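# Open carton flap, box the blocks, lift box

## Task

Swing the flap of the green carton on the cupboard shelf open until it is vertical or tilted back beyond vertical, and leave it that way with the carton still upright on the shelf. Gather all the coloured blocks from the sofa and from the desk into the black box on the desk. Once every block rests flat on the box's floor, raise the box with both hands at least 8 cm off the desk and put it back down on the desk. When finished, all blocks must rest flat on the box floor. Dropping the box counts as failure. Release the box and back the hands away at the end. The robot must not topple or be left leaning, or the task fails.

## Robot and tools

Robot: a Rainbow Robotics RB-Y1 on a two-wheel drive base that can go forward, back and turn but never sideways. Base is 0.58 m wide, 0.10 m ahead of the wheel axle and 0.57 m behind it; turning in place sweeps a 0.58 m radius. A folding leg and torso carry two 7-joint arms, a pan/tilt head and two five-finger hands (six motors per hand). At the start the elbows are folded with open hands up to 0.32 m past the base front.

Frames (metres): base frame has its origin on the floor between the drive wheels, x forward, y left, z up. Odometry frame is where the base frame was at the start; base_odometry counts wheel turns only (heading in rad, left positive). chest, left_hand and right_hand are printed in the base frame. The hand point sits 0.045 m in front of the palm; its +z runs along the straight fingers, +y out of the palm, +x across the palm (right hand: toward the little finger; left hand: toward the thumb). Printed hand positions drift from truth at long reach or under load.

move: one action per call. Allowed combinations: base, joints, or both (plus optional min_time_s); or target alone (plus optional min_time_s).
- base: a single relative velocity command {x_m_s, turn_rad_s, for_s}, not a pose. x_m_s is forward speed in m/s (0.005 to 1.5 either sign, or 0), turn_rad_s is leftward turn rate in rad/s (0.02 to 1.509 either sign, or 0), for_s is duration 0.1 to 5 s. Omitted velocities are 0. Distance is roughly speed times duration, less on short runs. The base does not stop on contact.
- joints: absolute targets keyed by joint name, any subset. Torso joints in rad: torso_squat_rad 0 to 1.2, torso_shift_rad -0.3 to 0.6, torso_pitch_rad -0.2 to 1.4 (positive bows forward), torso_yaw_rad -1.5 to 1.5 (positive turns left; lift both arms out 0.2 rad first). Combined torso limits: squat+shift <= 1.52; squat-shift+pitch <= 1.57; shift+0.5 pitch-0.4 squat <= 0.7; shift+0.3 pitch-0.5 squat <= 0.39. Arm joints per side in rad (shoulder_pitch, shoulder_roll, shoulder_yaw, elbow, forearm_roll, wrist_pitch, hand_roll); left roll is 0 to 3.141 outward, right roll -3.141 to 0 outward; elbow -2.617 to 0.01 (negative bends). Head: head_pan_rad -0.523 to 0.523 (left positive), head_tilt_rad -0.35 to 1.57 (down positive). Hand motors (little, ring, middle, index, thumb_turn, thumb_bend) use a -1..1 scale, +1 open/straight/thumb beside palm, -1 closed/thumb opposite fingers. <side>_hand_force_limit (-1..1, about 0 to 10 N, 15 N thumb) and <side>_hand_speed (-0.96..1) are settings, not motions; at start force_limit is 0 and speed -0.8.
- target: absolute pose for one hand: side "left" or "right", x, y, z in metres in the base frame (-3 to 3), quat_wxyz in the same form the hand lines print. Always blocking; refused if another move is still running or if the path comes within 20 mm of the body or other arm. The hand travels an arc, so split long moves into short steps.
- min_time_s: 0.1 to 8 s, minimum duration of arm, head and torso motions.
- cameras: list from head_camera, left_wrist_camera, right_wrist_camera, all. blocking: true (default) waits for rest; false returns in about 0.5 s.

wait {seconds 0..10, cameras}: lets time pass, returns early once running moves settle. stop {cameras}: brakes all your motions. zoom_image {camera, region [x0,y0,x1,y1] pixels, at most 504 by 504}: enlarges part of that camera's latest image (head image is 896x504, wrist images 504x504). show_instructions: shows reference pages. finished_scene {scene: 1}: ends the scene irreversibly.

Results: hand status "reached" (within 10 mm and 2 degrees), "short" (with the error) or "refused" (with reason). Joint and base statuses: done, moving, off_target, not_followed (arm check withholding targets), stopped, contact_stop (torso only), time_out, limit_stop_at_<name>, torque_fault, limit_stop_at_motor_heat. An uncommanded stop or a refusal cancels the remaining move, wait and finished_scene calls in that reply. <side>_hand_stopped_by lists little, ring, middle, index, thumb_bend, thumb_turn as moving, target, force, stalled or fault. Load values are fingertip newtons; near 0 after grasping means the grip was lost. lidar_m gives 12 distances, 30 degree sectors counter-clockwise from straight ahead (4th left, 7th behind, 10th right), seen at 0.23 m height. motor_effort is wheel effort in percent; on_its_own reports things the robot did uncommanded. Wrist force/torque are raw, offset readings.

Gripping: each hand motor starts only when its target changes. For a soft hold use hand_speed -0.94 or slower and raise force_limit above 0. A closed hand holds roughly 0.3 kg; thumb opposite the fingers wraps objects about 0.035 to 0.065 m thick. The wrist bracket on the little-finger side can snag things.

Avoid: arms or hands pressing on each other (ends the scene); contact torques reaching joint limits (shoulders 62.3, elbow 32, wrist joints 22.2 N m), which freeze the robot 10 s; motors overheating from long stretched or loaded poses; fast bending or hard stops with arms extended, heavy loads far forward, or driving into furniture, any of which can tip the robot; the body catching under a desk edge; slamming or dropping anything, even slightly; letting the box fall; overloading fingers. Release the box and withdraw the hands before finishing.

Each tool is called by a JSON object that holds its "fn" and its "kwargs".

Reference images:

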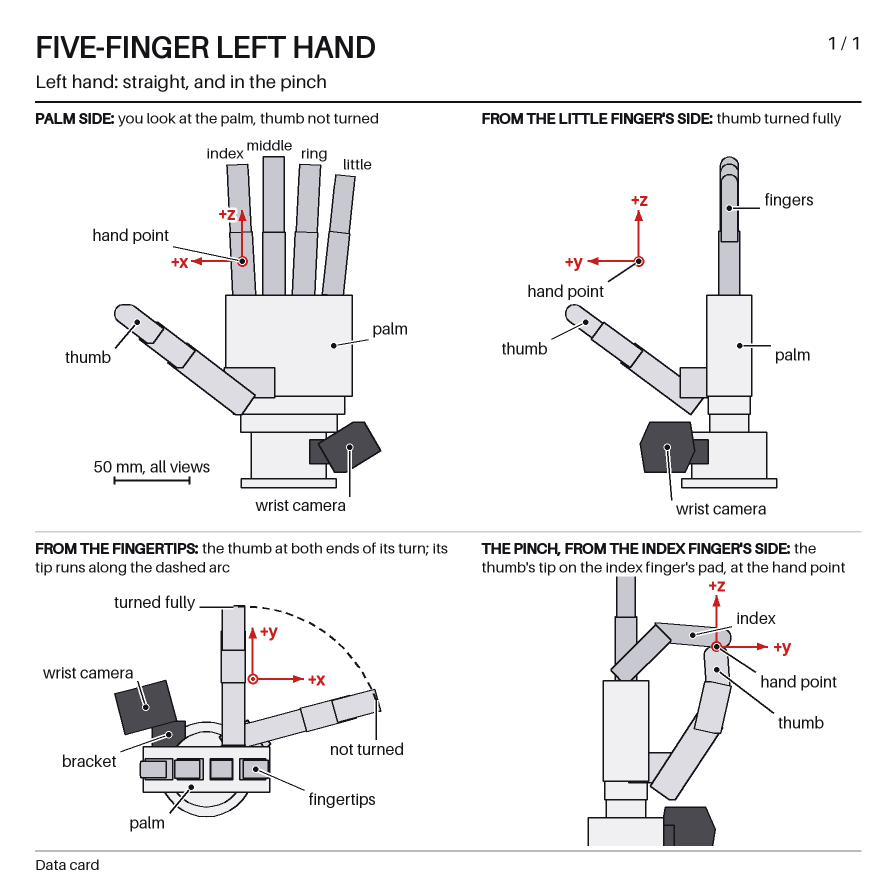

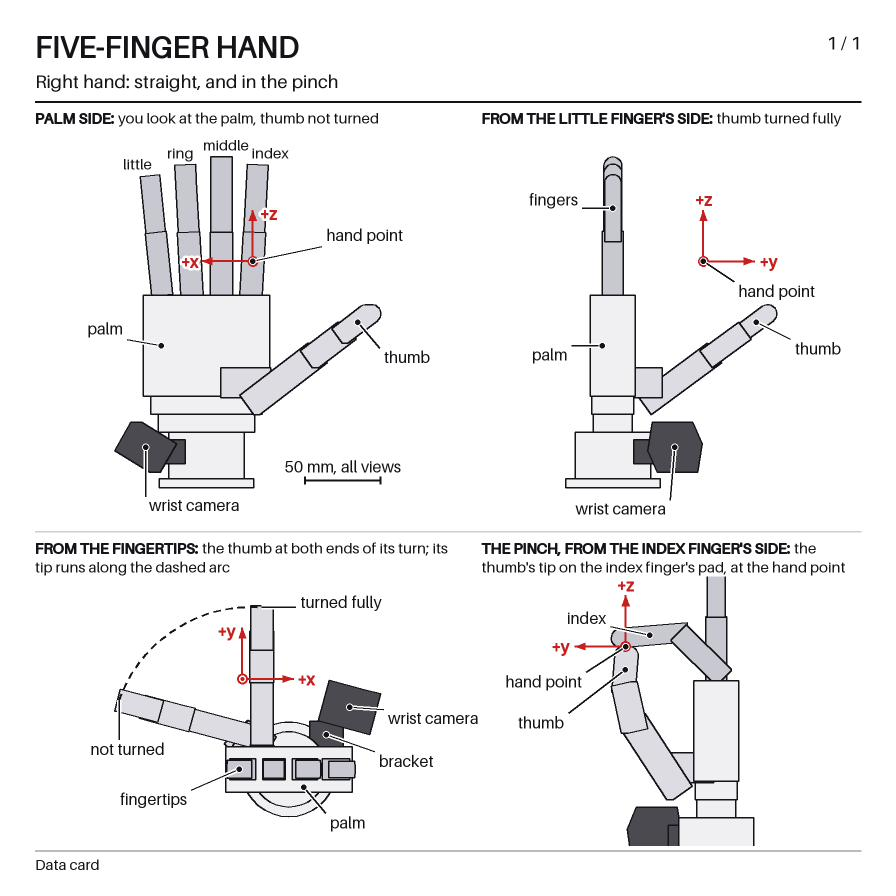

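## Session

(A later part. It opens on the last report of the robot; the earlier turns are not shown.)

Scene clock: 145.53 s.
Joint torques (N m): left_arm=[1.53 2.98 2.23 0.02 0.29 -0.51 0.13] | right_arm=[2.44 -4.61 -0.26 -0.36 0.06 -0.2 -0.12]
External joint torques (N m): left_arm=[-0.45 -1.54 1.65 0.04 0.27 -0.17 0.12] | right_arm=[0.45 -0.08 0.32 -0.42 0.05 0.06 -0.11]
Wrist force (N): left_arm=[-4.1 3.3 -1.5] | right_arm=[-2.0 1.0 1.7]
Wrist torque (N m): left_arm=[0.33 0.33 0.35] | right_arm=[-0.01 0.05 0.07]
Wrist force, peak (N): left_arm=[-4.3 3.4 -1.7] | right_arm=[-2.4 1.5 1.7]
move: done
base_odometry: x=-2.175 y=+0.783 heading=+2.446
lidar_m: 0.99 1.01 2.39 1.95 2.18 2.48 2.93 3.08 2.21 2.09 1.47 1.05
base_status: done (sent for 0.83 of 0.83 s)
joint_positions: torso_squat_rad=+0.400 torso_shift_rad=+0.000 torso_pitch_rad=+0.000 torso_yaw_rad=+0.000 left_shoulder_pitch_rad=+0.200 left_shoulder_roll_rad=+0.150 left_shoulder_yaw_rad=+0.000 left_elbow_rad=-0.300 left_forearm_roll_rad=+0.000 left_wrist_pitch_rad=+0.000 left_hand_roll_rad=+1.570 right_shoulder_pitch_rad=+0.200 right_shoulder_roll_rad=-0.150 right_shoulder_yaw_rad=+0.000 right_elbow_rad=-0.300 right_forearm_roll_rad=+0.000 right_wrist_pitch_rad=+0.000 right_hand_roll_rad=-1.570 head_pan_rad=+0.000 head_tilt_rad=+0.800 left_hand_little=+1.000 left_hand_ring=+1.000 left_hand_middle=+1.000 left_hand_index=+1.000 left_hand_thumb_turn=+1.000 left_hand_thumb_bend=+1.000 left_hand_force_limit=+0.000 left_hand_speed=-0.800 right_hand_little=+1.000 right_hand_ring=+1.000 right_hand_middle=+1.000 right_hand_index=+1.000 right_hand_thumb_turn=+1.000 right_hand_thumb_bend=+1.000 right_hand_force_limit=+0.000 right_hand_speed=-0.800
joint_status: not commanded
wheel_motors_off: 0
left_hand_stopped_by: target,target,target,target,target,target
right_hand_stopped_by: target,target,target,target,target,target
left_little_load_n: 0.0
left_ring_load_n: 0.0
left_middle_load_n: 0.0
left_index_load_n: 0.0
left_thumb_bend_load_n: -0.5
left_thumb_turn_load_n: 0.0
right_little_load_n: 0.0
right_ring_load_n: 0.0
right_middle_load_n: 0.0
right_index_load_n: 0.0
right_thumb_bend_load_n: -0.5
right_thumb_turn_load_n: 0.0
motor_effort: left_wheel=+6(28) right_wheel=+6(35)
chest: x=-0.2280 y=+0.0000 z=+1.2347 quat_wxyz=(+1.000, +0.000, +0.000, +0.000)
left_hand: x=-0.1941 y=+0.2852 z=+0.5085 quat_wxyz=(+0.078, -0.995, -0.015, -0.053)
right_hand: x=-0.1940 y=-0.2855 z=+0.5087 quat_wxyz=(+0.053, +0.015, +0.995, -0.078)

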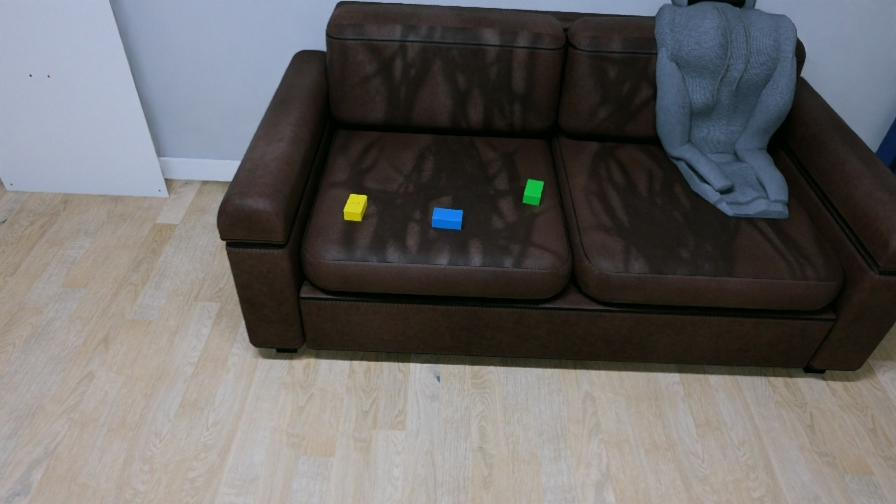

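{"fn": "move", "kwargs": {"joints": {"torso_squat_rad":0.9,"torso_pitch_rad":0.6,"head_tilt_rad":0.3,"right_shoulder_pitch_rad":-0.5,"right_shoulder_roll_rad":-0.3,"right_elbow_rad":-1.8,"right_forearm_roll_rad":0.0,"right_wrist_pitch_rad":0.0,"right_hand_roll_rad":-1.57,"left_shoulder_pitch_rad":-0.5,"left_shoulder_roll_rad":0.3,"left_elbow_rad":-1.8,"left_forearm_roll_rad":0.0,"left_wrist_pitch_rad":0.0,"left_hand_roll_rad":1.57}, "min_time_s": 2.5, "cameras": ["head_camera"]}}

Scene clock: 153.87 s.
Joint torques (N m): left_arm=[-9.69 3.18 4.12 -10.53 0.38 -2.37 0.04] | right_arm=[-9.17 -5.74 -2.78 -12.06 0.15 -1.75 -0.02]
External joint torques (N m): left_arm=[0.06 -0.89 1.17 0.17 0.26 -0.31 0.02] | right_arm=[-0.51 -1.53 -0.07 -2.48 0 0.13 0.01]
Wrist force (N): left_arm=[-9.0 3.5 -7.8] | right_arm=[2.7 1.8 -3.9]
Wrist torque (N m): left_arm=[0.71 0.50 0.06] | right_arm=[0.43 -0.08 0.39]
Wrist force, peak (N): left_arm=[-9.3 3.7 -7.6] | right_arm=[3.0 1.5 -4.1]
move: done
base_odometry: x=-2.175 y=+0.783 heading=+2.446
lidar_m: 1.00 1.02 2.40 1.93 2.19 2.47 2.94 3.09 2.21 2.08 1.48 1.05
base_status: not commanded
joint_positions: torso_squat_rad=+0.900 torso_shift_rad=+0.000 torso_pitch_rad=+0.600 torso_yaw_rad=+0.000 left_shoulder_pitch_rad=-0.500 left_shoulder_roll_rad=+0.300 left_shoulder_yaw_rad=+0.000 left_elbow_rad=-1.800 left_forearm_roll_rad=+0.000 left_wrist_pitch_rad=+0.000 left_hand_roll_rad=+1.570 right_shoulder_pitch_rad=-0.500 right_shoulder_roll_rad=-0.300 right_shoulder_yaw_rad=+0.000 right_elbow_rad=-1.800 right_forearm_roll_rad=+0.000 right_wrist_pitch_rad=+0.000 right_hand_roll_rad=-1.570 head_pan_rad=+0.000 head_tilt_rad=+0.300 left_hand_little=+1.000 left_hand_ring=+1.000 left_hand_middle=+1.000 left_hand_index=+1.000 left_hand_thumb_turn=+1.000 left_hand_thumb_bend=+1.000 left_hand_force_limit=+0.000 left_hand_speed=-0.800 right_hand_little=+1.000 right_hand_ring=+1.000 right_hand_middle=+1.000 right_hand_index=+1.000 right_hand_thumb_turn=+1.000 right_hand_thumb_bend=+1.000 right_hand_force_limit=+0.000 right_hand_speed=-0.800
joint_status: all done
wheel_motors_off: 0
left_hand_stopped_by: target,target,target,target,target,target
right_hand_stopped_by: target,target,target,target,target,target
left_little_load_n: 0.0
left_ring_load_n: 0.0
left_middle_load_n: 0.0
left_index_load_n: 0.0
left_thumb_bend_load_n: 0.0
left_thumb_turn_load_n: 0.0
right_little_load_n: 0.0
right_ring_load_n: 0.0
right_middle_load_n: 0.0
right_index_load_n: 0.0
right_thumb_bend_load_n: 0.0
right_thumb_turn_load_n: -0.5
motor_effort: left_wheel=+6(10) right_wheel=+1(7)
chest: x=-0.0532 y=+0.0001 z=+0.9710 quat_wxyz=(+0.955, +0.000, +0.296, +0.000)
left_hand: x=+0.5063 y=+0.1118 z=+0.8052 quat_wxyz=(+0.007, -0.654, +0.153, -0.741)
right_hand: x=+0.5064 y=-0.1117 z=+0.8049 quat_wxyz=(+0.741, -0.153, +0.654, -0.007)

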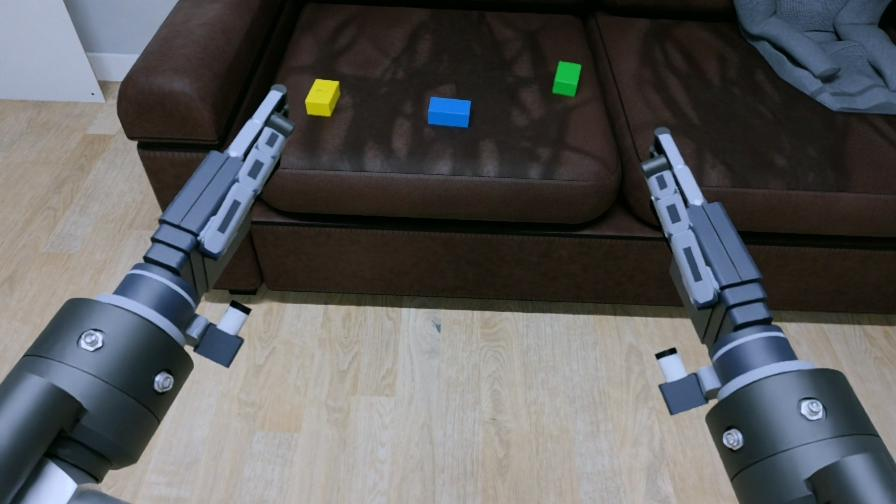

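{"fn": "move", "kwargs": {"base": {"x_m_s":0.25,"for_s":1.6,"turn_rad_s":-0.03}, "cameras": ["head_camera"]}}

Scene clock: 157.30 s.
Joint torques (N m): left_arm=[-8.6 3.01 3.93 -10.3 0.36 -2.38 0.08] | right_arm=[-8.99 -5.5 -2.86 -11.76 0.1 -1.74 -0.05]
External joint torques (N m): left_arm=[1.15 -1.07 0.98 0.4 0.24 -0.32 0.05] | right_arm=[-0.34 -1.3 -0.15 -2.17 -0.05 0.13 -0.03]
Wrist force (N): left_arm=[-8.8 3.6 -7.6] | right_arm=[2.8 1.6 -4.0]
Wrist torque (N m): left_arm=[0.72 0.48 0.08] | right_arm=[0.40 -0.10 0.37]
Wrist force, peak (N): left_arm=[-9.1 3.6 -7.9] | right_arm=[2.9 1.7 -4.4]
move: done
base_odometry: x=-2.474 y=+1.049 heading=+2.398
lidar_m: 0.58 0.61 0.77 2.61 2.06 2.85 2.87 3.19 2.21 2.04 0.96 0.63
base_status: done (sent for 1.6 of 1.6 s)
joint_positions: torso_squat_rad=+0.900 torso_shift_rad=+0.000 torso_pitch_rad=+0.600 torso_yaw_rad=+0.000 left_shoulder_pitch_rad=-0.500 left_shoulder_roll_rad=+0.300 left_shoulder_yaw_rad=+0.000 left_elbow_rad=-1.800 left_forearm_roll_rad=+0.000 left_wrist_pitch_rad=+0.000 left_hand_roll_rad=+1.570 right_shoulder_pitch_rad=-0.500 right_shoulder_roll_rad=-0.300 right_shoulder_yaw_rad=+0.000 right_elbow_rad=-1.800 right_forearm_roll_rad=+0.000 right_wrist_pitch_rad=+0.000 right_hand_roll_rad=-1.570 head_pan_rad=+0.000 head_tilt_rad=+0.300 left_hand_little=+1.000 left_hand_ring=+1.000 left_hand_middle=+1.000 left_hand_index=+1.000 left_hand_thumb_turn=+1.000 left_hand_thumb_bend=+1.000 left_hand_force_limit=+0.000 left_hand_speed=-0.800 right_hand_little=+1.000 right_hand_ring=+1.000 right_hand_middle=+1.000 right_hand_index=+1.000 right_hand_thumb_turn=+1.000 right_hand_thumb_bend=+1.000 right_hand_force_limit=+0.000 right_hand_speed=-0.800
joint_status: not commanded
wheel_motors_off: 0
left_hand_stopped_by: target,target,target,target,target,target
right_hand_stopped_by: target,target,target,target,target,target
left_little_load_n: 0.0
left_ring_load_n: 0.0
left_middle_load_n: 0.0
left_index_load_n: 0.0
left_thumb_bend_load_n: 0.0
left_thumb_turn_load_n: 0.0
right_little_load_n: 0.0
right_ring_load_n: 0.0
right_middle_load_n: 0.0
right_index_load_n: 0.0
right_thumb_bend_load_n: 0.0
right_thumb_turn_load_n: 0.0
motor_effort: left_wheel=-2(29) right_wheel=+1(26)
chest: x=-0.0532 y=+0.0000 z=+0.9710 quat_wxyz=(+0.955, +0.000, +0.296, +0.000)
left_hand: x=+0.5063 y=+0.1118 z=+0.8053 quat_wxyz=(+0.007, -0.654, +0.153, -0.741)
right_hand: x=+0.5064 y=-0.1117 z=+0.8050 quat_wxyz=(+0.741, -0.153, +0.654, -0.007)

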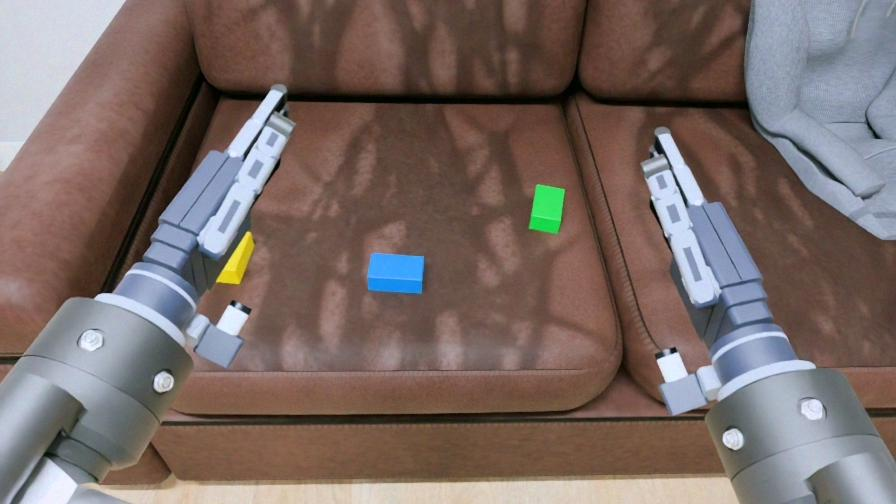

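{"fn": "move", "kwargs": {"base": {"x_m_s":0.2,"for_s":1.5}, "joints": {"left_hand_thumb_turn":-1,"right_hand_thumb_turn":-1}}}

{"fn": "move", "kwargs": {"joints": {"torso_squat_rad":1.0,"torso_shift_rad":0.12,"torso_pitch_rad":0.68}, "min_time_s": 1.5, "cameras": ["head_camera"]}}

Scene clock: 166.00 s.
Joint torques (N m): left_arm=[-9.1 3.5 4.01 -10.1 0.36 -2.19 0.21] | right_arm=[-8.74 -5.57 -2.64 -11.52 0.13 -1.77 -0.12]
External joint torques (N m): left_arm=[0.65 -0.57 1.06 0.59 0.23 -0.13 0.18] | right_arm=[-0.08 -1.37 0.06 -1.93 -0.01 0.1 -0.1]
Wrist force (N): left_arm=[-8.9 3.6 -7.6] | right_arm=[2.8 1.9 -3.8]
Wrist torque (N m): left_arm=[0.73 0.50 0.07] | right_arm=[0.44 -0.09 0.39]
Wrist force, peak (N): left_arm=[-9.0 3.2 -8.2] | right_arm=[3.0 2.0 -4.3]
move: done
base_odometry: x=-2.695 y=+1.252 heading=+2.398
lidar_m: 0.28 0.30 0.39 2.63 2.21 2.62 3.13 3.20 2.18 2.03 0.47 0.30
base_status: done (sent for 1.5 of 1.5 s)
joint_positions: torso_squat_rad=+0.900 torso_shift_rad=+0.000 torso_pitch_rad=+0.600 torso_yaw_rad=+0.000 left_shoulder_pitch_rad=-0.500 left_shoulder_roll_rad=+0.300 left_shoulder_yaw_rad=+0.000 left_elbow_rad=-1.800 left_forearm_roll_rad=+0.000 left_wrist_pitch_rad=+0.000 left_hand_roll_rad=+1.570 right_shoulder_pitch_rad=-0.500 right_shoulder_roll_rad=-0.300 right_shoulder_yaw_rad=+0.000 right_elbow_rad=-1.800 right_forearm_roll_rad=+0.000 right_wrist_pitch_rad=+0.000 right_hand_roll_rad=-1.570 head_pan_rad=+0.000 head_tilt_rad=+0.300 left_hand_little=+1.000 left_hand_ring=+1.000 left_hand_middle=+1.000 left_hand_index=+1.000 left_hand_thumb_turn=-1.000 left_hand_thumb_bend=+1.000 left_hand_force_limit=+0.000 left_hand_speed=-0.800 right_hand_little=+1.000 right_hand_ring=+1.000 right_hand_middle=+1.000 right_hand_index=+1.000 right_hand_thumb_turn=-1.000 right_hand_thumb_bend=+1.000 right_hand_force_limit=+0.000 right_hand_speed=-0.800
joint_status: all done
wheel_motors_off: 0
left_hand_stopped_by: target,target,target,target,target,target
right_hand_stopped_by: target,target,target,target,target,target
left_little_load_n: 0.0
left_ring_load_n: 0.0
left_middle_load_n: 0.0
left_index_load_n: 0.0
left_thumb_bend_load_n: 0.0
left_thumb_turn_load_n: 0.0
right_little_load_n: 0.0
right_ring_load_n: 0.0
right_middle_load_n: 0.0
right_index_load_n: 0.0
right_thumb_bend_load_n: 0.0
right_thumb_turn_load_n: 0.0
motor_effort: left_wheel=-1(19) right_wheel=-1(26)
chest: x=-0.0532 y=+0.0000 z=+0.9710 quat_wxyz=(+0.955, +0.000, +0.296, +0.000)
left_hand: x=+0.5063 y=+0.1118 z=+0.8053 quat_wxyz=(+0.007, -0.654, +0.153, -0.741)
right_hand: x=+0.5064 y=-0.1117 z=+0.8051 quat_wxyz=(+0.741, -0.153, +0.654, -0.007)
pictures: none

Scene clock: 167.80 s.
Joint torques (N m): left_arm=[-7.86 2.58 3.94 -10.29 0.43 -2.29 -0.02] | right_arm=[-7.5 -5.28 -2.67 -11.49 0.15 -1.76 -0.1]
External joint torques (N m): left_arm=[0.45 -1.22 1.18 0.41 0.3 -0.2 -0.05] | right_arm=[-0.21 -1.34 -0.11 -1.91 0 0.13 -0.08]
Wrist force (N): left_arm=[-9.0 3.5 -7.2] | right_arm=[2.8 1.6 -3.9]
Wrist torque (N m): left_arm=[0.67 0.53 0.07] | right_arm=[0.40 -0.09 0.37]
Wrist force, peak (N): left_arm=[-8.7 3.5 -7.9] | right_arm=[2.9 1.7 -4.1]
move: done
base_odometry: x=-2.695 y=+1.252 heading=+2.398
lidar_m: 0.29 0.29 0.38 2.63 2.21 2.63 3.14 3.21 2.17 2.02 0.46 0.31
base_status: not commanded
joint_positions: torso_squat_rad=+1.000 torso_shift_rad=+0.120 torso_pitch_rad=+0.680 torso_yaw_rad=+0.000 left_shoulder_pitch_rad=-0.500 left_shoulder_roll_rad=+0.300 left_shoulder_yaw_rad=+0.000 left_elbow_rad=-1.800 left_forearm_roll_rad=+0.000 left_wrist_pitch_rad=+0.000 left_hand_roll_rad=+1.570 right_shoulder_pitch_rad=-0.500 right_shoulder_roll_rad=-0.300 right_shoulder_yaw_rad=+0.000 right_elbow_rad=-1.800 right_forearm_roll_rad=+0.000 right_wrist_pitch_rad=+0.000 right_hand_roll_rad=-1.570 head_pan_rad=+0.000 head_tilt_rad=+0.300 left_hand_little=+1.000 left_hand_ring=+1.000 left_hand_middle=+1.000 left_hand_index=+1.000 left_hand_thumb_turn=-1.000 left_hand_thumb_bend=+1.000 left_hand_force_limit=+0.000 left_hand_speed=-0.800 right_hand_little=+1.000 right_hand_ring=+1.000 right_hand_middle=+1.000 right_hand_index=+1.000 right_hand_thumb_turn=-1.000 right_hand_thumb_bend=+1.000 right_hand_force_limit=+0.000 right_hand_speed=-0.800
joint_status: all done
wheel_motors_off: 0
left_hand_stopped_by: target,target,target,target,target,target
right_hand_stopped_by: target,target,target,target,target,target
left_little_load_n: 0.0
left_ring_load_n: 0.0
left_middle_load_n: 0.0
left_index_load_n: 0.0
left_thumb_bend_load_n: 0.0
left_thumb_turn_load_n: -0.5
right_little_load_n: 0.0
right_ring_load_n: 0.0
right_middle_load_n: 0.0
right_index_load_n: 0.0
right_thumb_bend_load_n: 0.0
right_thumb_turn_load_n: 0.0
motor_effort: left_wheel=-1(1) right_wheel=-1(1)
chest: x=+0.0119 y=+0.0001 z=+0.8966 quat_wxyz=(+0.943, +0.000, +0.334, +0.000)
left_hand: x=+0.5564 y=+0.1118 z=+0.6867 quat_wxyz=(+0.001, -0.683, +0.153, -0.714)
right_hand: x=+0.5565 y=-0.1117 z=+0.6865 quat_wxyz=(+0.714, -0.153, +0.683, -0.001)

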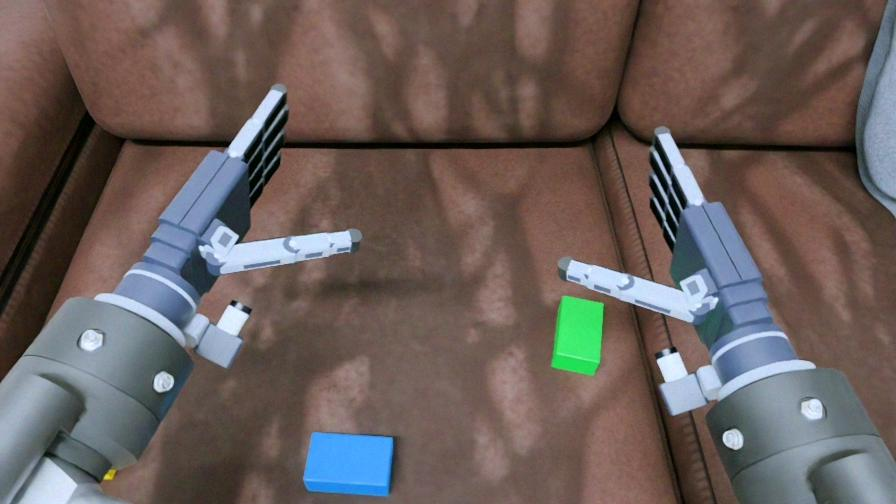

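{"fn": "zoom_image", "kwargs": {"camera": "head_camera", "region": [280, 254, 680, 504]}}

Scaled by 1.260 from the camera's image (finer frame: 1280x720).

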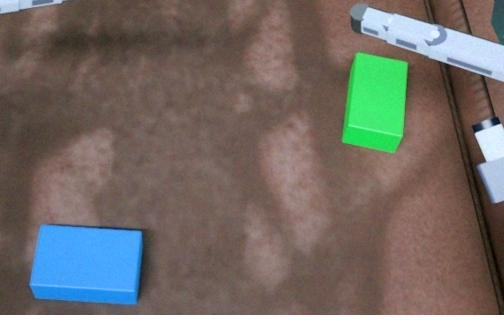

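{"fn": "move", "kwargs": {"base": {"x_m_s":0.1,"for_s":0.7}}}

{"fn": "move", "kwargs": {"target": {"side":"right","x":0.55,"y":-0.142,"z":0.52,"quat_wxyz":[0.23,-0.666,0.609,-0.364]}, "min_time_s": 2.5, "cameras": ["head_camera","right_wrist_camera"]}}

Scene clock: 174.27 s.
Joint torques (N m): left_arm=[-7.46 2.71 3.86 -10.16 0.33 -2.3 0.16] | right_arm=[-7.06 -5.07 -2.45 -11.44 0.19 -1.69 -0.08]
External joint torques (N m): left_arm=[0.85 -1.08 1.1 0.54 0.21 -0.21 0.13] | right_arm=[0.23 -1.13 0.1 -1.86 0.05 0.2 -0.06]
Wrist force (N): left_arm=[-8.9 3.5 -7.3] | right_arm=[2.8 1.8 -3.6]
Wrist torque (N m): left_arm=[0.68 0.50 0.08] | right_arm=[0.40 -0.07 0.36]
Wrist force, peak (N): left_arm=[-9.1 3.4 -7.8] | right_arm=[3.3 2.0 -4.1]
move: done
base_odometry: x=-2.746 y=+1.299 heading=+2.398
lidar_m: 0.21 0.22 0.28 0.61 2.24 2.68 3.21 3.19 2.18 2.01 0.36 0.24
base_status: done (sent for 0.7 of 0.7 s)
joint_positions: torso_squat_rad=+1.000 torso_shift_rad=+0.120 torso_pitch_rad=+0.680 torso_yaw_rad=+0.000 left_shoulder_pitch_rad=-0.500 left_shoulder_roll_rad=+0.300 left_shoulder_yaw_rad=+0.000 left_elbow_rad=-1.800 left_forearm_roll_rad=+0.000 left_wrist_pitch_rad=+0.000 left_hand_roll_rad=+1.570 right_shoulder_pitch_rad=-0.500 right_shoulder_roll_rad=-0.300 right_shoulder_yaw_rad=+0.000 right_elbow_rad=-1.800 right_forearm_roll_rad=+0.000 right_wrist_pitch_rad=+0.000 right_hand_roll_rad=-1.570 head_pan_rad=+0.000 head_tilt_rad=+0.300 left_hand_little=+1.000 left_hand_ring=+1.000 left_hand_middle=+1.000 left_hand_index=+1.000 left_hand_thumb_turn=-1.000 left_hand_thumb_bend=+1.000 left_hand_force_limit=+0.000 left_hand_speed=-0.800 right_hand_little=+1.000 right_hand_ring=+1.000 right_hand_middle=+1.000 right_hand_index=+1.000 right_hand_thumb_turn=-1.000 right_hand_thumb_bend=+1.000 right_hand_force_limit=+0.000 right_hand_speed=-0.800
joint_status: not commanded
wheel_motors_off: 0
left_hand_stopped_by: target,target,target,target,target,target
right_hand_stopped_by: target,target,target,target,target,target
left_little_load_n: 0.0
left_ring_load_n: 0.0
left_middle_load_n: 0.0
left_index_load_n: 0.0
left_thumb_bend_load_n: 0.0
left_thumb_turn_load_n: -0.5
right_little_load_n: 0.0
right_ring_load_n: 0.0
right_middle_load_n: 0.0
right_index_load_n: 0.0
right_thumb_bend_load_n: 0.0
right_thumb_turn_load_n: -0.5
motor_effort: left_wheel=-1(21) right_wheel=-1(24)
chest: x=+0.0119 y=+0.0001 z=+0.8966 quat_wxyz=(+0.943, +0.000, +0.334, +0.000)
left_hand: x=+0.5564 y=+0.1118 z=+0.6867 quat_wxyz=(+0.001, -0.683, +0.153, -0.714)
right_hand: x=+0.5565 y=-0.1116 z=+0.6865 quat_wxyz=(+0.714, -0.153, +0.683, -0.001)
pictures: none

Scene clock: 177.10 s.
Joint torques (N m): left_arm=[-7.39 2.94 4.01 -10.23 0.36 -2.34 0.21] | right_arm=[-15 -6.47 -4.39 -7.96 1.46 -0.56 -0.2]
External joint torques (N m): left_arm=[0.92 -0.85 1.25 0.46 0.23 -0.25 0.18] | right_arm=[-0.84 -1.43 1.16 -0.47 0.08 0.18 -0.22]
Wrist force (N): left_arm=[-8.9 3.4 -7.2] | right_arm=[-3.7 4.6 -0.3]
Wrist torque (N m): left_arm=[0.67 0.51 0.08] | right_arm=[0.38 0.26 0.21]
Wrist force, peak (N): left_arm=[-9.2 3.6 -7.3] | right_arm=[-3.7 4.8 -0.4]
move: done
base_odometry: x=-2.746 y=+1.299 heading=+2.398
lidar_m: 0.22 0.22 0.29 0.60 2.24 2.68 3.20 3.20 2.16 2.02 0.35 0.24
base_status: not commanded
joint_positions: torso_squat_rad=+1.000 torso_shift_rad=+0.120 torso_pitch_rad=+0.680 torso_yaw_rad=+0.000 left_shoulder_pitch_rad=-0.500 left_shoulder_roll_rad=+0.300 left_shoulder_yaw_rad=+0.000 left_elbow_rad=-1.800 left_forearm_roll_rad=+0.000 left_wrist_pitch_rad=+0.000 left_hand_roll_rad=+1.570 right_shoulder_pitch_rad=-1.012 right_shoulder_roll_rad=-0.564 right_shoulder_yaw_rad=+0.498 right_elbow_rad=-1.735 right_forearm_roll_rad=+0.183 right_wrist_pitch_rad=+1.265 right_hand_roll_rad=-0.797 head_pan_rad=+0.000 head_tilt_rad=+0.300 left_hand_little=+1.000 left_hand_ring=+1.000 left_hand_middle=+1.000 left_hand_index=+1.000 left_hand_thumb_turn=-1.000 left_hand_thumb_bend=+1.000 left_hand_force_limit=+0.000 left_hand_speed=-0.800 right_hand_little=+1.000 right_hand_ring=+1.000 right_hand_middle=+1.000 right_hand_index=+1.000 right_hand_thumb_turn=-1.000 right_hand_thumb_bend=+1.000 right_hand_force_limit=+0.000 right_hand_speed=-0.800
joint_status: all done
wheel_motors_off: 0
left_hand_stopped_by: target,target,target,target,target,target
right_hand_stopped_by: target,target,target,target,target,target
left_little_load_n: 0.0
left_ring_load_n: 0.0
left_middle_load_n: 0.0
left_index_load_n: 0.0
left_thumb_bend_load_n: 0.0
left_thumb_turn_load_n: 0.0
right_little_load_n: 0.0
right_ring_load_n: 0.0
right_middle_load_n: 0.0
right_index_load_n: -0.5
right_thumb_bend_load_n: 0.0
right_thumb_turn_load_n: 0.0
motor_effort: left_wheel=+0(1) right_wheel=-1(1)
chest: x=+0.0119 y=+0.0001 z=+0.8966 quat_wxyz=(+0.943, +0.000, +0.334, +0.000)
left_hand: x=+0.5564 y=+0.1118 z=+0.6867 quat_wxyz=(+0.001, -0.683, +0.153, -0.714)
right_hand: x=+0.5498 y=-0.1419 z=+0.5199 quat_wxyz=(+0.230, -0.666, +0.609, -0.364)
right_hand_status: reached (checked arc that bows 83 mm and turns the hand up to 94 deg, planned for 2.5 s): 0 mm and 0.0 deg off.

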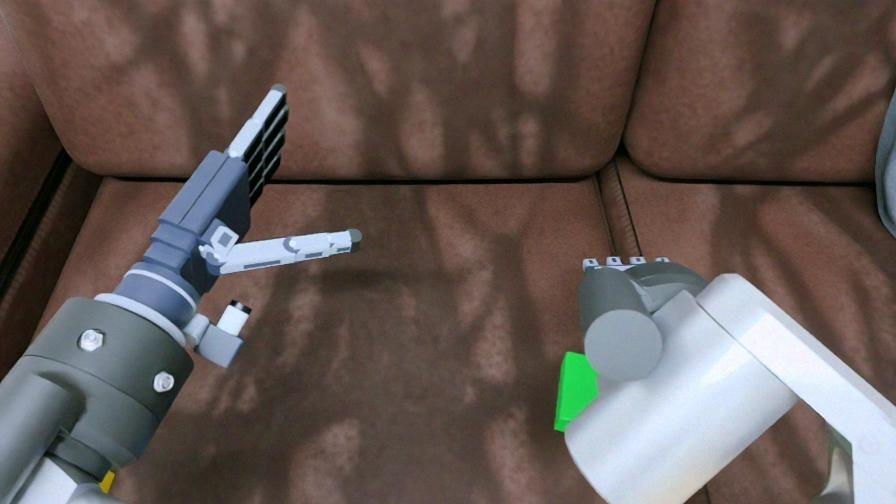

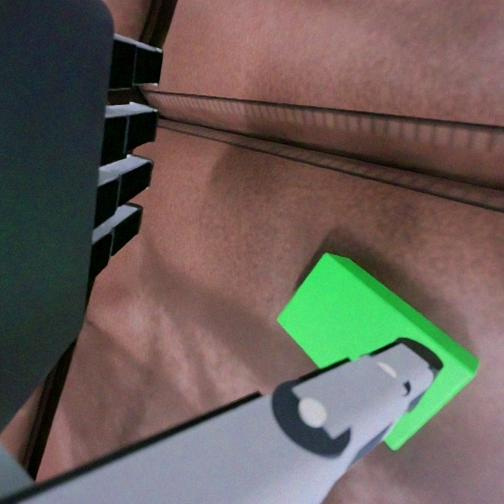

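{"fn": "zoom_image", "kwargs": {"camera": "head_camera", "region": [520, 320, 640, 440]}}

{"fn": "move", "kwargs": {"target": {"side":"right","x":0.552,"y":-0.142,"z":0.47,"quat_wxyz":[0.2693,-0.564,0.704,-0.336]}, "min_time_s": 1.5, "cameras": ["head_camera","right_wrist_camera"]}}

Scaled by 4.200 from the camera's image (finer frame: 1280x720).

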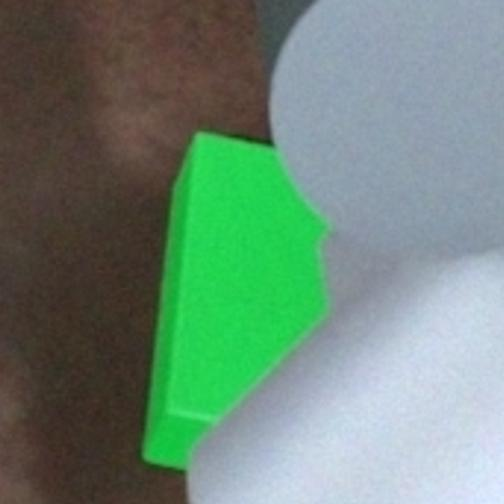

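Scene clock: 180.93 s.
Joint torques (N m): left_arm=[-7.33 2.75 3.81 -10.17 0.41 -2.35 0.05] | right_arm=[2.58 2.34 2.37 10.06 -2.45 -2.98 -1.95]
External joint torques (N m): left_arm=[1.05 -1.05 1.05 0.52 0.29 -0.27 0.02] | right_arm=[16.05 6.96 7.09 17.9 -3.79 -2.3 -1.96]
Wrist force (N): left_arm=[-9.0 3.4 -7.2] | right_arm=[19.6 -41.1 -82.4]
Wrist torque (N m): left_arm=[0.66 0.51 0.08] | right_arm=[-5.13 0.62 -1.61]
Wrist force, peak (N): left_arm=[-9.3 3.4 -7.3] | right_arm=[19.9 -42.0 -83.8]
move: done
base_odometry: x=-2.746 y=+1.299 heading=+2.398
lidar_m: 0.22 0.23 0.29 0.61 2.26 2.68 3.21 3.20 2.15 2.01 0.36 0.24
base_status: not commanded
joint_positions: torso_squat_rad=+1.000 torso_shift_rad=+0.119 torso_pitch_rad=+0.677 torso_yaw_rad=-0.001 left_shoulder_pitch_rad=-0.500 left_shoulder_roll_rad=+0.300 left_shoulder_yaw_rad=+0.000 left_elbow_rad=-1.800 left_forearm_roll_rad=+0.000 left_wrist_pitch_rad=+0.000 left_hand_roll_rad=+1.570 right_shoulder_pitch_rad=-0.942 right_shoulder_roll_rad=-0.496 right_shoulder_yaw_rad=+0.472 right_elbow_rad=-1.585 right_forearm_roll_rad=+0.307 right_wrist_pitch_rad=+1.109 right_hand_roll_rad=-1.124 head_pan_rad=+0.000 head_tilt_rad=+0.300 left_hand_little=+1.000 left_hand_ring=+1.000 left_hand_middle=+1.000 left_hand_index=+1.000 left_hand_thumb_turn=-1.000 left_hand_thumb_bend=+1.000 left_hand_force_limit=+0.000 left_hand_speed=-0.800 right_hand_little=+1.000 right_hand_ring=+1.000 right_hand_middle=+1.000 right_hand_index=+1.000 right_hand_thumb_turn=-1.001 right_hand_thumb_bend=+1.002 right_hand_force_limit=+0.000 right_hand_speed=-0.800
joint_status: all done
wheel_motors_off: 0
left_hand_stopped_by: target,target,target,target,target,target
right_hand_stopped_by: target,target,target,target,target,target
left_little_load_n: 0.0
left_ring_load_n: 0.0
left_middle_load_n: 0.0
left_index_load_n: 0.0
left_thumb_bend_load_n: 0.0
left_thumb_turn_load_n: 0.0
right_little_load_n: 0.0
right_ring_load_n: 0.0
right_middle_load_n: 0.0
right_index_load_n: 0.0
right_thumb_bend_load_n: 8.0
right_thumb_turn_load_n: -15.0
motor_effort: left_wheel=-1(1) right_wheel=+11(11)
chest: x=+0.0105 y=+0.0001 z=+0.8972 quat_wxyz=(+0.943, +0.000, +0.332, +0.000)
left_hand: x=+0.5558 y=+0.1115 z=+0.6892 quat_wxyz=(+0.001, -0.681, +0.153, -0.716)
right_hand: x=+0.5548 y=-0.1418 z=+0.4765 quat_wxyz=(+0.274, -0.562, +0.703, -0.339)
right_hand_status: reached (checked arc that bows 2 mm and turns the hand up to 17 deg, planned for 1.5 s): 7 mm and 0.6 deg off.

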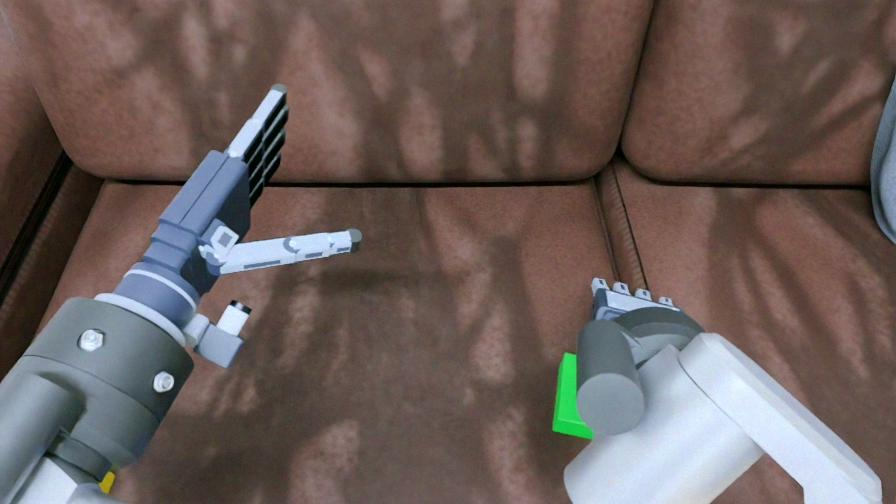

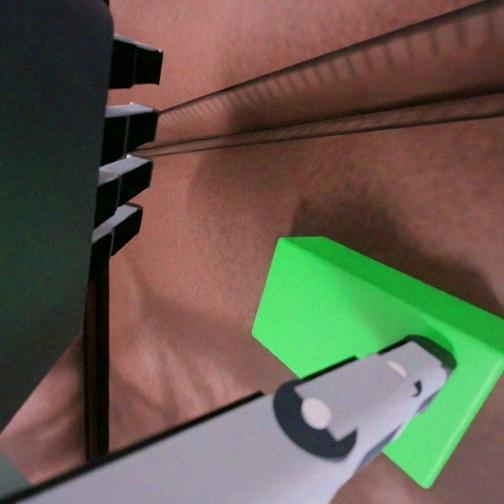

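{"fn": "move", "kwargs": {"target": {"side":"right","x":0.552,"y":-0.142,"z":0.50,"quat_wxyz":[0.2693,-0.564,0.704,-0.336]}, "min_time_s": 0.6, "cameras": ["right_wrist_camera"]}}

Scene clock: 182.20 s.
Joint torques (N m): left_arm=[-7.09 2.95 3.97 -10.18 0.4 -2.32 0.07] | right_arm=[-13.81 -5.94 -6.6 -9.69 1.17 -0.56 -0.21]
External joint torques (N m): left_arm=[1.22 -0.84 1.21 0.51 0.27 -0.24 0.04] | right_arm=[-0.36 -1.2 -1.71 -1.85 -0.17 0.18 -0.21]
Wrist force (N): left_arm=[-9.1 3.5 -7.2] | right_arm=[-2.3 4.2 0.0]
Wrist torque (N m): left_arm=[0.68 0.53 0.07] | right_arm=[0.32 0.14 0.28]
Wrist force, peak (N): left_arm=[-9.4 3.4 -7.2] | right_arm=[19.4 -40.9 -82.5]
move: done
base_odometry: x=-2.746 y=+1.299 heading=+2.398
lidar_m: 0.20 0.22 0.30 0.61 2.25 2.68 3.21 3.21 2.17 2.01 0.35 0.24
base_status: not commanded
joint_positions: torso_squat_rad=+1.000 torso_shift_rad=+0.120 torso_pitch_rad=+0.680 torso_yaw_rad=+0.000 left_shoulder_pitch_rad=-0.500 left_shoulder_roll_rad=+0.300 left_shoulder_yaw_rad=+0.000 left_elbow_rad=-1.800 left_forearm_roll_rad=+0.000 left_wrist_pitch_rad=+0.000 left_hand_roll_rad=+1.570 right_shoulder_pitch_rad=-0.947 right_shoulder_roll_rad=-0.513 right_shoulder_yaw_rad=+0.452 right_elbow_rad=-1.676 right_forearm_roll_rad=+0.258 right_wrist_pitch_rad=+1.196 right_hand_roll_rad=-1.070 head_pan_rad=+0.000 head_tilt_rad=+0.300 left_hand_little=+1.000 left_hand_ring=+1.000 left_hand_middle=+1.000 left_hand_index=+1.000 left_hand_thumb_turn=-1.000 left_hand_thumb_bend=+1.000 left_hand_force_limit=+0.000 left_hand_speed=-0.800 right_hand_little=+1.000 right_hand_ring=+1.000 right_hand_middle=+1.000 right_hand_index=+1.000 right_hand_thumb_turn=-1.000 right_hand_thumb_bend=+1.000 right_hand_force_limit=+0.000 right_hand_speed=-0.800
joint_status: all done
wheel_motors_off: 0
left_hand_stopped_by: target,target,target,target,target,target
right_hand_stopped_by: target,target,target,target,target,target
left_little_load_n: 0.0
left_ring_load_n: -0.5
left_middle_load_n: 0.0
left_index_load_n: 0.0
left_thumb_bend_load_n: 0.0
left_thumb_turn_load_n: 0.0
right_little_load_n: 0.0
right_ring_load_n: 0.0
right_middle_load_n: 0.0
right_index_load_n: 0.0
right_thumb_bend_load_n: 0.0
right_thumb_turn_load_n: 0.0
motor_effort: left_wheel=-1(1) right_wheel=+1(12)
chest: x=+0.0118 y=+0.0001 z=+0.8966 quat_wxyz=(+0.943, +0.000, +0.333, +0.000)
left_hand: x=+0.5563 y=+0.1118 z=+0.6869 quat_wxyz=(+0.001, -0.683, +0.153, -0.715)
right_hand: x=+0.5518 y=-0.1414 z=+0.4973 quat_wxyz=(+0.268, -0.565, +0.705, -0.335)
right_hand_status: reached (checked arc that bows 3 mm and turns the hand up to 1 deg, planned for 0.6 s): 3 mm and 0.2 deg off.

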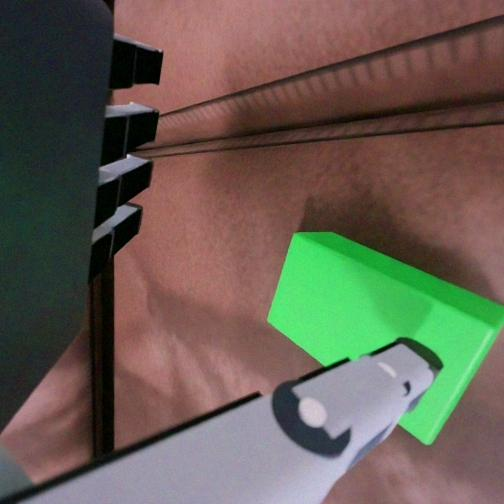

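{"fn": "move", "kwargs": {"target": {"side":"right","x":0.5236,"y":-0.1201,"z":0.50,"quat_wxyz":[0.2693,-0.564,0.704,-0.336]}, "min_time_s": 1.0, "cameras": ["right_wrist_camera"]}}

Scene clock: 187.30 s.
Joint torques (N m): left_arm=[-7.47 3.02 3.55 -10.18 0.36 -2.32 0.09] | right_arm=[-11 -2.24 -3.73 -10.26 1.39 -0.37 -0.38]
External joint torques (N m): left_arm=[0.85 -0.78 0.8 0.51 0.24 -0.23 0.06] | right_arm=[1.38 1.19 0.71 -2.28 0 0.33 -0.39]
Wrist force (N): left_arm=[-9.1 3.5 -7.2] | right_arm=[-2.2 4.2 0.1]
Wrist torque (N m): left_arm=[0.68 0.53 0.07] | right_arm=[0.31 0.13 0.10]
Wrist force, peak (N): left_arm=[-9.2 3.6 -7.2] | right_arm=[-2.4 4.5 0.2]
move: done
base_odometry: x=-2.746 y=+1.299 heading=+2.398
lidar_m: 0.22 0.22 0.28 0.61 2.24 2.67 3.21 3.17 2.17 2.02 0.34 0.23
base_status: not commanded
joint_positions: torso_squat_rad=+1.000 torso_shift_rad=+0.120 torso_pitch_rad=+0.680 torso_yaw_rad=+0.000 left_shoulder_pitch_rad=-0.500 left_shoulder_roll_rad=+0.300 left_shoulder_yaw_rad=+0.000 left_elbow_rad=-1.800 left_forearm_roll_rad=+0.000 left_wrist_pitch_rad=+0.000 left_hand_roll_rad=+1.570 right_shoulder_pitch_rad=-0.899 right_shoulder_roll_rad=-0.478 right_shoulder_yaw_rad=+0.501 right_elbow_rad=-1.773 right_forearm_roll_rad=+0.332 right_wrist_pitch_rad=+1.276 right_hand_roll_rad=-1.098 head_pan_rad=+0.000 head_tilt_rad=+0.300 left_hand_little=+1.000 left_hand_ring=+1.000 left_hand_middle=+1.000 left_hand_index=+1.000 left_hand_thumb_turn=-1.000 left_hand_thumb_bend=+1.000 left_hand_force_limit=+0.000 left_hand_speed=-0.800 right_hand_little=+1.000 right_hand_ring=+1.000 right_hand_middle=+1.000 right_hand_index=+1.000 right_hand_thumb_turn=-1.000 right_hand_thumb_bend=+1.000 right_hand_force_limit=+0.000 right_hand_speed=-0.800
joint_status: all done
wheel_motors_off: 0
left_hand_stopped_by: target,target,target,target,target,target
right_hand_stopped_by: target,target,target,target,target,target
left_little_load_n: 0.0
left_ring_load_n: 0.0
left_middle_load_n: 0.0
left_index_load_n: 0.0
left_thumb_bend_load_n: 0.0
left_thumb_turn_load_n: 0.0
right_little_load_n: 0.0
right_ring_load_n: 0.0
right_middle_load_n: 0.0
right_index_load_n: 0.0
right_thumb_bend_load_n: 0.0
right_thumb_turn_load_n: 0.0
motor_effort: left_wheel=-1(1) right_wheel=+1(1)
chest: x=+0.0118 y=+0.0001 z=+0.8966 quat_wxyz=(+0.943, +0.000, +0.333, +0.000)
left_hand: x=+0.5563 y=+0.1118 z=+0.6869 quat_wxyz=(+0.001, -0.683, +0.153, -0.715)
right_hand: x=+0.5238 y=-0.1204 z=+0.4999 quat_wxyz=(+0.269, -0.564, +0.704, -0.336)
right_hand_status: reached (checked arc that bows 4 mm and turns the hand up to 1 deg, planned for 1.0 s): 0 mm and 0.0 deg off.

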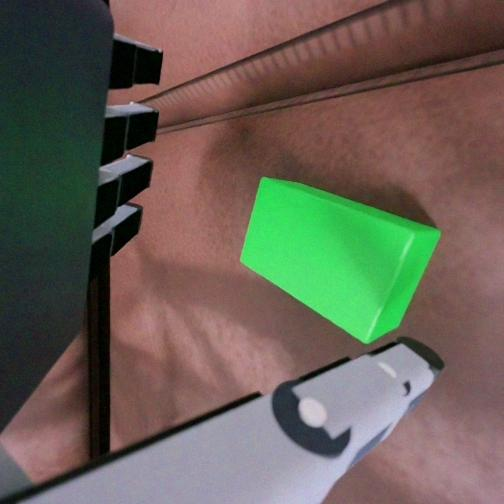

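{"fn": "zoom_image", "kwargs": {"camera": "right_wrist_camera", "region": [220, 150, 470, 400]}}

Scaled by 2.016 from the camera's image (finer frame: 720x720).

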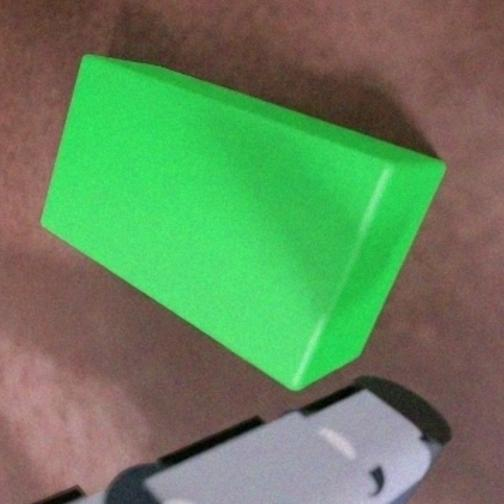

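{"fn": "move", "kwargs": {"target": {"side":"right","x":0.5236,"y":-0.1201,"z":0.468,"quat_wxyz":[0.2693,-0.564,0.704,-0.336]}, "min_time_s": 1.2, "cameras": ["right_wrist_camera"]}}

Scene clock: 193.43 s.
Joint torques (N m): left_arm=[-7.55 2.97 3.54 -10.15 0.34 -2.31 0.11] | right_arm=[-11.13 -1.87 -3.3 -8.6 1.46 -0.76 -0.48]
External joint torques (N m): left_arm=[0.76 -0.83 0.78 0.54 0.22 -0.22 0.08] | right_arm=[1.13 1.36 0.94 -0.61 0.07 -0.15 -0.49]
Wrist force (N): left_arm=[-9.0 3.4 -7.2] | right_arm=[-2.5 4.3 -0.2]
Wrist torque (N m): left_arm=[0.65 0.54 0.07] | right_arm=[0.36 0.17 0.11]
Wrist force, peak (N): left_arm=[-9.0 3.6 -7.4] | right_arm=[-2.5 4.5 0.4]
move: done
base_odometry: x=-2.746 y=+1.299 heading=+2.398
lidar_m: 0.21 0.22 0.29 0.61 2.24 2.67 3.20 3.20 2.17 2.02 0.35 0.24
base_status: not commanded
joint_positions: torso_squat_rad=+1.000 torso_shift_rad=+0.120 torso_pitch_rad=+0.680 torso_yaw_rad=+0.000 left_shoulder_pitch_rad=-0.500 left_shoulder_roll_rad=+0.300 left_shoulder_yaw_rad=+0.000 left_elbow_rad=-1.800 left_forearm_roll_rad=+0.000 left_wrist_pitch_rad=+0.000 left_hand_roll_rad=+1.570 right_shoulder_pitch_rad=-0.889 right_shoulder_roll_rad=-0.460 right_shoulder_yaw_rad=+0.527 right_elbow_rad=-1.662 right_forearm_roll_rad=+0.378 right_wrist_pitch_rad=+1.180 right_hand_roll_rad=-1.163 head_pan_rad=+0.000 head_tilt_rad=+0.300 left_hand_little=+1.000 left_hand_ring=+1.000 left_hand_middle=+1.000 left_hand_index=+1.000 left_hand_thumb_turn=-1.000 left_hand_thumb_bend=+1.000 left_hand_force_limit=+0.000 left_hand_speed=-0.800 right_hand_little=+1.000 right_hand_ring=+1.000 right_hand_middle=+1.000 right_hand_index=+1.000 right_hand_thumb_turn=-1.000 right_hand_thumb_bend=+1.000 right_hand_force_limit=+0.000 right_hand_speed=-0.800
joint_status: all done
wheel_motors_off: 0
left_hand_stopped_by: target,target,target,target,target,target
right_hand_stopped_by: target,target,target,target,target,target
left_little_load_n: 0.0
left_ring_load_n: -0.5
left_middle_load_n: 0.0
left_index_load_n: 0.0
left_thumb_bend_load_n: 0.0
left_thumb_turn_load_n: 0.0
right_little_load_n: 0.0
right_ring_load_n: 0.0
right_middle_load_n: 0.0
right_index_load_n: -0.5
right_thumb_bend_load_n: 0.0
right_thumb_turn_load_n: 0.0
motor_effort: left_wheel=-1(1) right_wheel=+1(1)
chest: x=+0.0118 y=+0.0001 z=+0.8966 quat_wxyz=(+0.943, +0.000, +0.333, +0.000)
left_hand: x=+0.5563 y=+0.1118 z=+0.6869 quat_wxyz=(+0.001, -0.683, +0.153, -0.715)
right_hand: x=+0.5235 y=-0.1204 z=+0.4683 quat_wxyz=(+0.269, -0.564, +0.704, -0.336)
right_hand_status: reached (checked arc that bows 3 mm and turns the hand up to 1 deg, planned for 1.2 s): 0 mm and 0.0 deg off.

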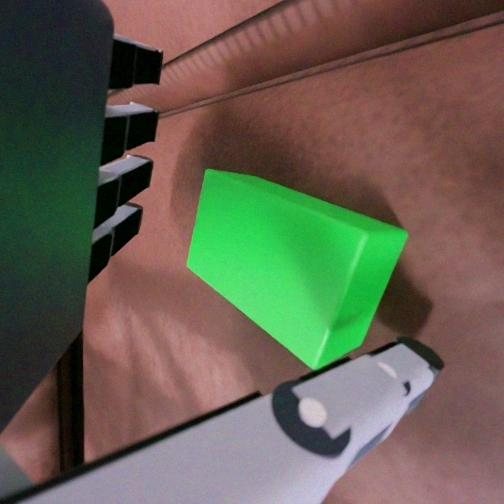

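{"fn": "move", "kwargs": {"target": {"side":"right","x":0.5286,"y":-0.1225,"z":0.455,"quat_wxyz":[0.2693,-0.564,0.704,-0.336]}, "min_time_s": 1.0}}

{"fn": "move", "kwargs": {"joints": {"right_hand_index":0.45,"right_hand_middle":0.45,"right_hand_force_limit":-0.2,"right_hand_speed":-0.8}, "cameras": ["right_wrist_camera"]}}

Scene clock: 195.33 s.
Joint torques (N m): left_arm=[-7.3 2.85 3.73 -10.17 0.32 -2.27 0.17] | right_arm=[-13.73 -1.91 -3.11 -8.56 1.47 -0.66 -0.51]
External joint torques (N m): left_arm=[1.01 -0.95 0.97 0.52 0.2 -0.18 0.14] | right_arm=[-1.25 1.41 1.09 -0.62 0.1 -0.08 -0.52]
Wrist force (N): left_arm=[-9.0 3.6 -7.1] | right_arm=[-2.4 4.1 0.0]
Wrist torque (N m): left_arm=[0.69 0.54 0.08] | right_arm=[0.29 0.15 0.12]
Wrist force, peak (N): left_arm=[-9.2 3.6 -7.2] | right_arm=[-2.7 4.6 -0.1]
move: done
base_odometry: x=-2.746 y=+1.299 heading=+2.398
lidar_m: 0.22 0.23 0.29 0.61 2.24 2.68 3.21 3.18 2.18 2.02 0.36 0.24
base_status: not commanded
joint_positions: torso_squat_rad=+1.000 torso_shift_rad=+0.120 torso_pitch_rad=+0.680 torso_yaw_rad=+0.000 left_shoulder_pitch_rad=-0.500 left_shoulder_roll_rad=+0.300 left_shoulder_yaw_rad=+0.000 left_elbow_rad=-1.800 left_forearm_roll_rad=+0.000 left_wrist_pitch_rad=+0.000 left_hand_roll_rad=+1.570 right_shoulder_pitch_rad=-0.899 right_shoulder_roll_rad=-0.454 right_shoulder_yaw_rad=+0.529 right_elbow_rad=-1.593 right_forearm_roll_rad=+0.388 right_wrist_pitch_rad=+1.128 right_hand_roll_rad=-1.188 head_pan_rad=+0.000 head_tilt_rad=+0.300 left_hand_little=+1.000 left_hand_ring=+1.000 left_hand_middle=+1.000 left_hand_index=+1.000 left_hand_thumb_turn=-1.000 left_hand_thumb_bend=+1.000 left_hand_force_limit=+0.000 left_hand_speed=-0.800 right_hand_little=+1.000 right_hand_ring=+1.000 right_hand_middle=+1.000 right_hand_index=+1.000 right_hand_thumb_turn=-1.000 right_hand_thumb_bend=+1.000 right_hand_force_limit=+0.000 right_hand_speed=-0.800
joint_status: all done
wheel_motors_off: 0
left_hand_stopped_by: target,target,target,target,target,target
right_hand_stopped_by: target,target,target,target,target,target
left_little_load_n: 0.0
left_ring_load_n: 0.0
left_middle_load_n: 0.0
left_index_load_n: 0.0
left_thumb_bend_load_n: 0.0
left_thumb_turn_load_n: -0.5
right_little_load_n: 0.0
right_ring_load_n: 0.0
right_middle_load_n: 0.0
right_index_load_n: 0.0
right_thumb_bend_load_n: 0.0
right_thumb_turn_load_n: 0.0
motor_effort: left_wheel=-1(1) right_wheel=+1(1)
chest: x=+0.0118 y=+0.0001 z=+0.8966 quat_wxyz=(+0.943, +0.000, +0.333, +0.000)
left_hand: x=+0.5563 y=+0.1118 z=+0.6869 quat_wxyz=(+0.001, -0.683, +0.153, -0.715)
right_hand: x=+0.5285 y=-0.1229 z=+0.4549 quat_wxyz=(+0.269, -0.564, +0.704, -0.336)
right_hand_status: reached (checked arc that bows 2 mm and turns the hand up to 0 deg, planned for 1.0 s): 0 mm and 0.0 deg off.
pictures: none

Scene clock: 196.70 s.
Joint torques (N m): left_arm=[-7.45 2.78 3.73 -10.25 0.46 -2.24 -0.04] | right_arm=[-10.85 -1.87 -3.13 -8.41 0.15 -0.25 -0.38]
External joint torques (N m): left_arm=[0.86 -1.02 0.97 0.44 0.34 -0.16 -0.07] | right_arm=[1.63 1.45 1.08 -0.47 -1.22 0.33 -0.39]
Wrist force (N): left_arm=[-9.0 3.4 -7.2] | right_arm=[-2.1 -1.0 -1.0]
Wrist torque (N m): left_arm=[0.65 0.53 0.08] | right_arm=[0.67 0.22 0.11]
Wrist force, peak (N): left_arm=[-9.1 3.5 -7.3] | right_arm=[-2.8 4.4 -0.2]
move: off_target
base_odometry: x=-2.746 y=+1.299 heading=+2.398
lidar_m: 0.22 0.22 0.28 0.62 2.25 2.68 3.22 3.19 2.17 2.02 0.37 0.24
base_status: not commanded
joint_positions: torso_squat_rad=+1.000 torso_shift_rad=+0.120 torso_pitch_rad=+0.680 torso_yaw_rad=+0.000 left_shoulder_pitch_rad=-0.500 left_shoulder_roll_rad=+0.300 left_shoulder_yaw_rad=+0.000 left_elbow_rad=-1.800 left_forearm_roll_rad=+0.000 left_wrist_pitch_rad=+0.000 left_hand_roll_rad=+1.570 right_shoulder_pitch_rad=-0.900 right_shoulder_roll_rad=-0.454 right_shoulder_yaw_rad=+0.529 right_elbow_rad=-1.593 right_forearm_roll_rad=+0.389 right_wrist_pitch_rad=+1.128 right_hand_roll_rad=-1.188 head_pan_rad=+0.000 head_tilt_rad=+0.300 left_hand_little=+1.000 left_hand_ring=+1.000 left_hand_middle=+1.000 left_hand_index=+1.000 left_hand_thumb_turn=-1.000 left_hand_thumb_bend=+1.000 left_hand_force_limit=+0.000 left_hand_speed=-0.800 right_hand_little=+1.000 right_hand_ring=+1.000 right_hand_middle=+0.633 right_hand_index=+0.453 right_hand_thumb_turn=-1.000 right_hand_thumb_bend=+1.000 right_hand_force_limit=-0.200 right_hand_speed=-0.800
joint_status: right_hand_middle off_target (ended at +0.633, target +0.450); the others done
wheel_motors_off: 0
left_hand_stopped_by: target,target,target,target,target,target
right_hand_stopped_by: target,target,force,force,target,target
left_little_load_n: 0.0
left_ring_load_n: 0.0
left_middle_load_n: 0.0
left_index_load_n: 0.0
left_thumb_bend_load_n: 0.0
left_thumb_turn_load_n: 0.0
right_little_load_n: 0.0
right_ring_load_n: 0.0
right_middle_load_n: 0.5
right_index_load_n: 3.5
right_thumb_bend_load_n: 0.0
right_thumb_turn_load_n: 0.0
motor_effort: left_wheel=+0(1) right_wheel=+1(1)
chest: x=+0.0118 y=+0.0001 z=+0.8966 quat_wxyz=(+0.943, +0.000, +0.333, +0.000)
left_hand: x=+0.5563 y=+0.1118 z=+0.6869 quat_wxyz=(+0.001, -0.683, +0.153, -0.715)
right_hand: x=+0.5289 y=-0.1227 z=+0.4553 quat_wxyz=(+0.270, -0.564, +0.704, -0.336)

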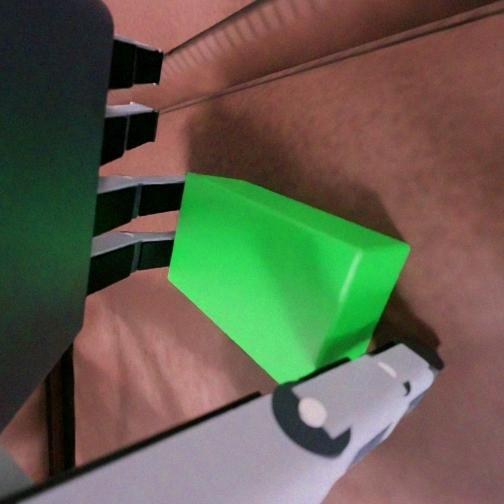

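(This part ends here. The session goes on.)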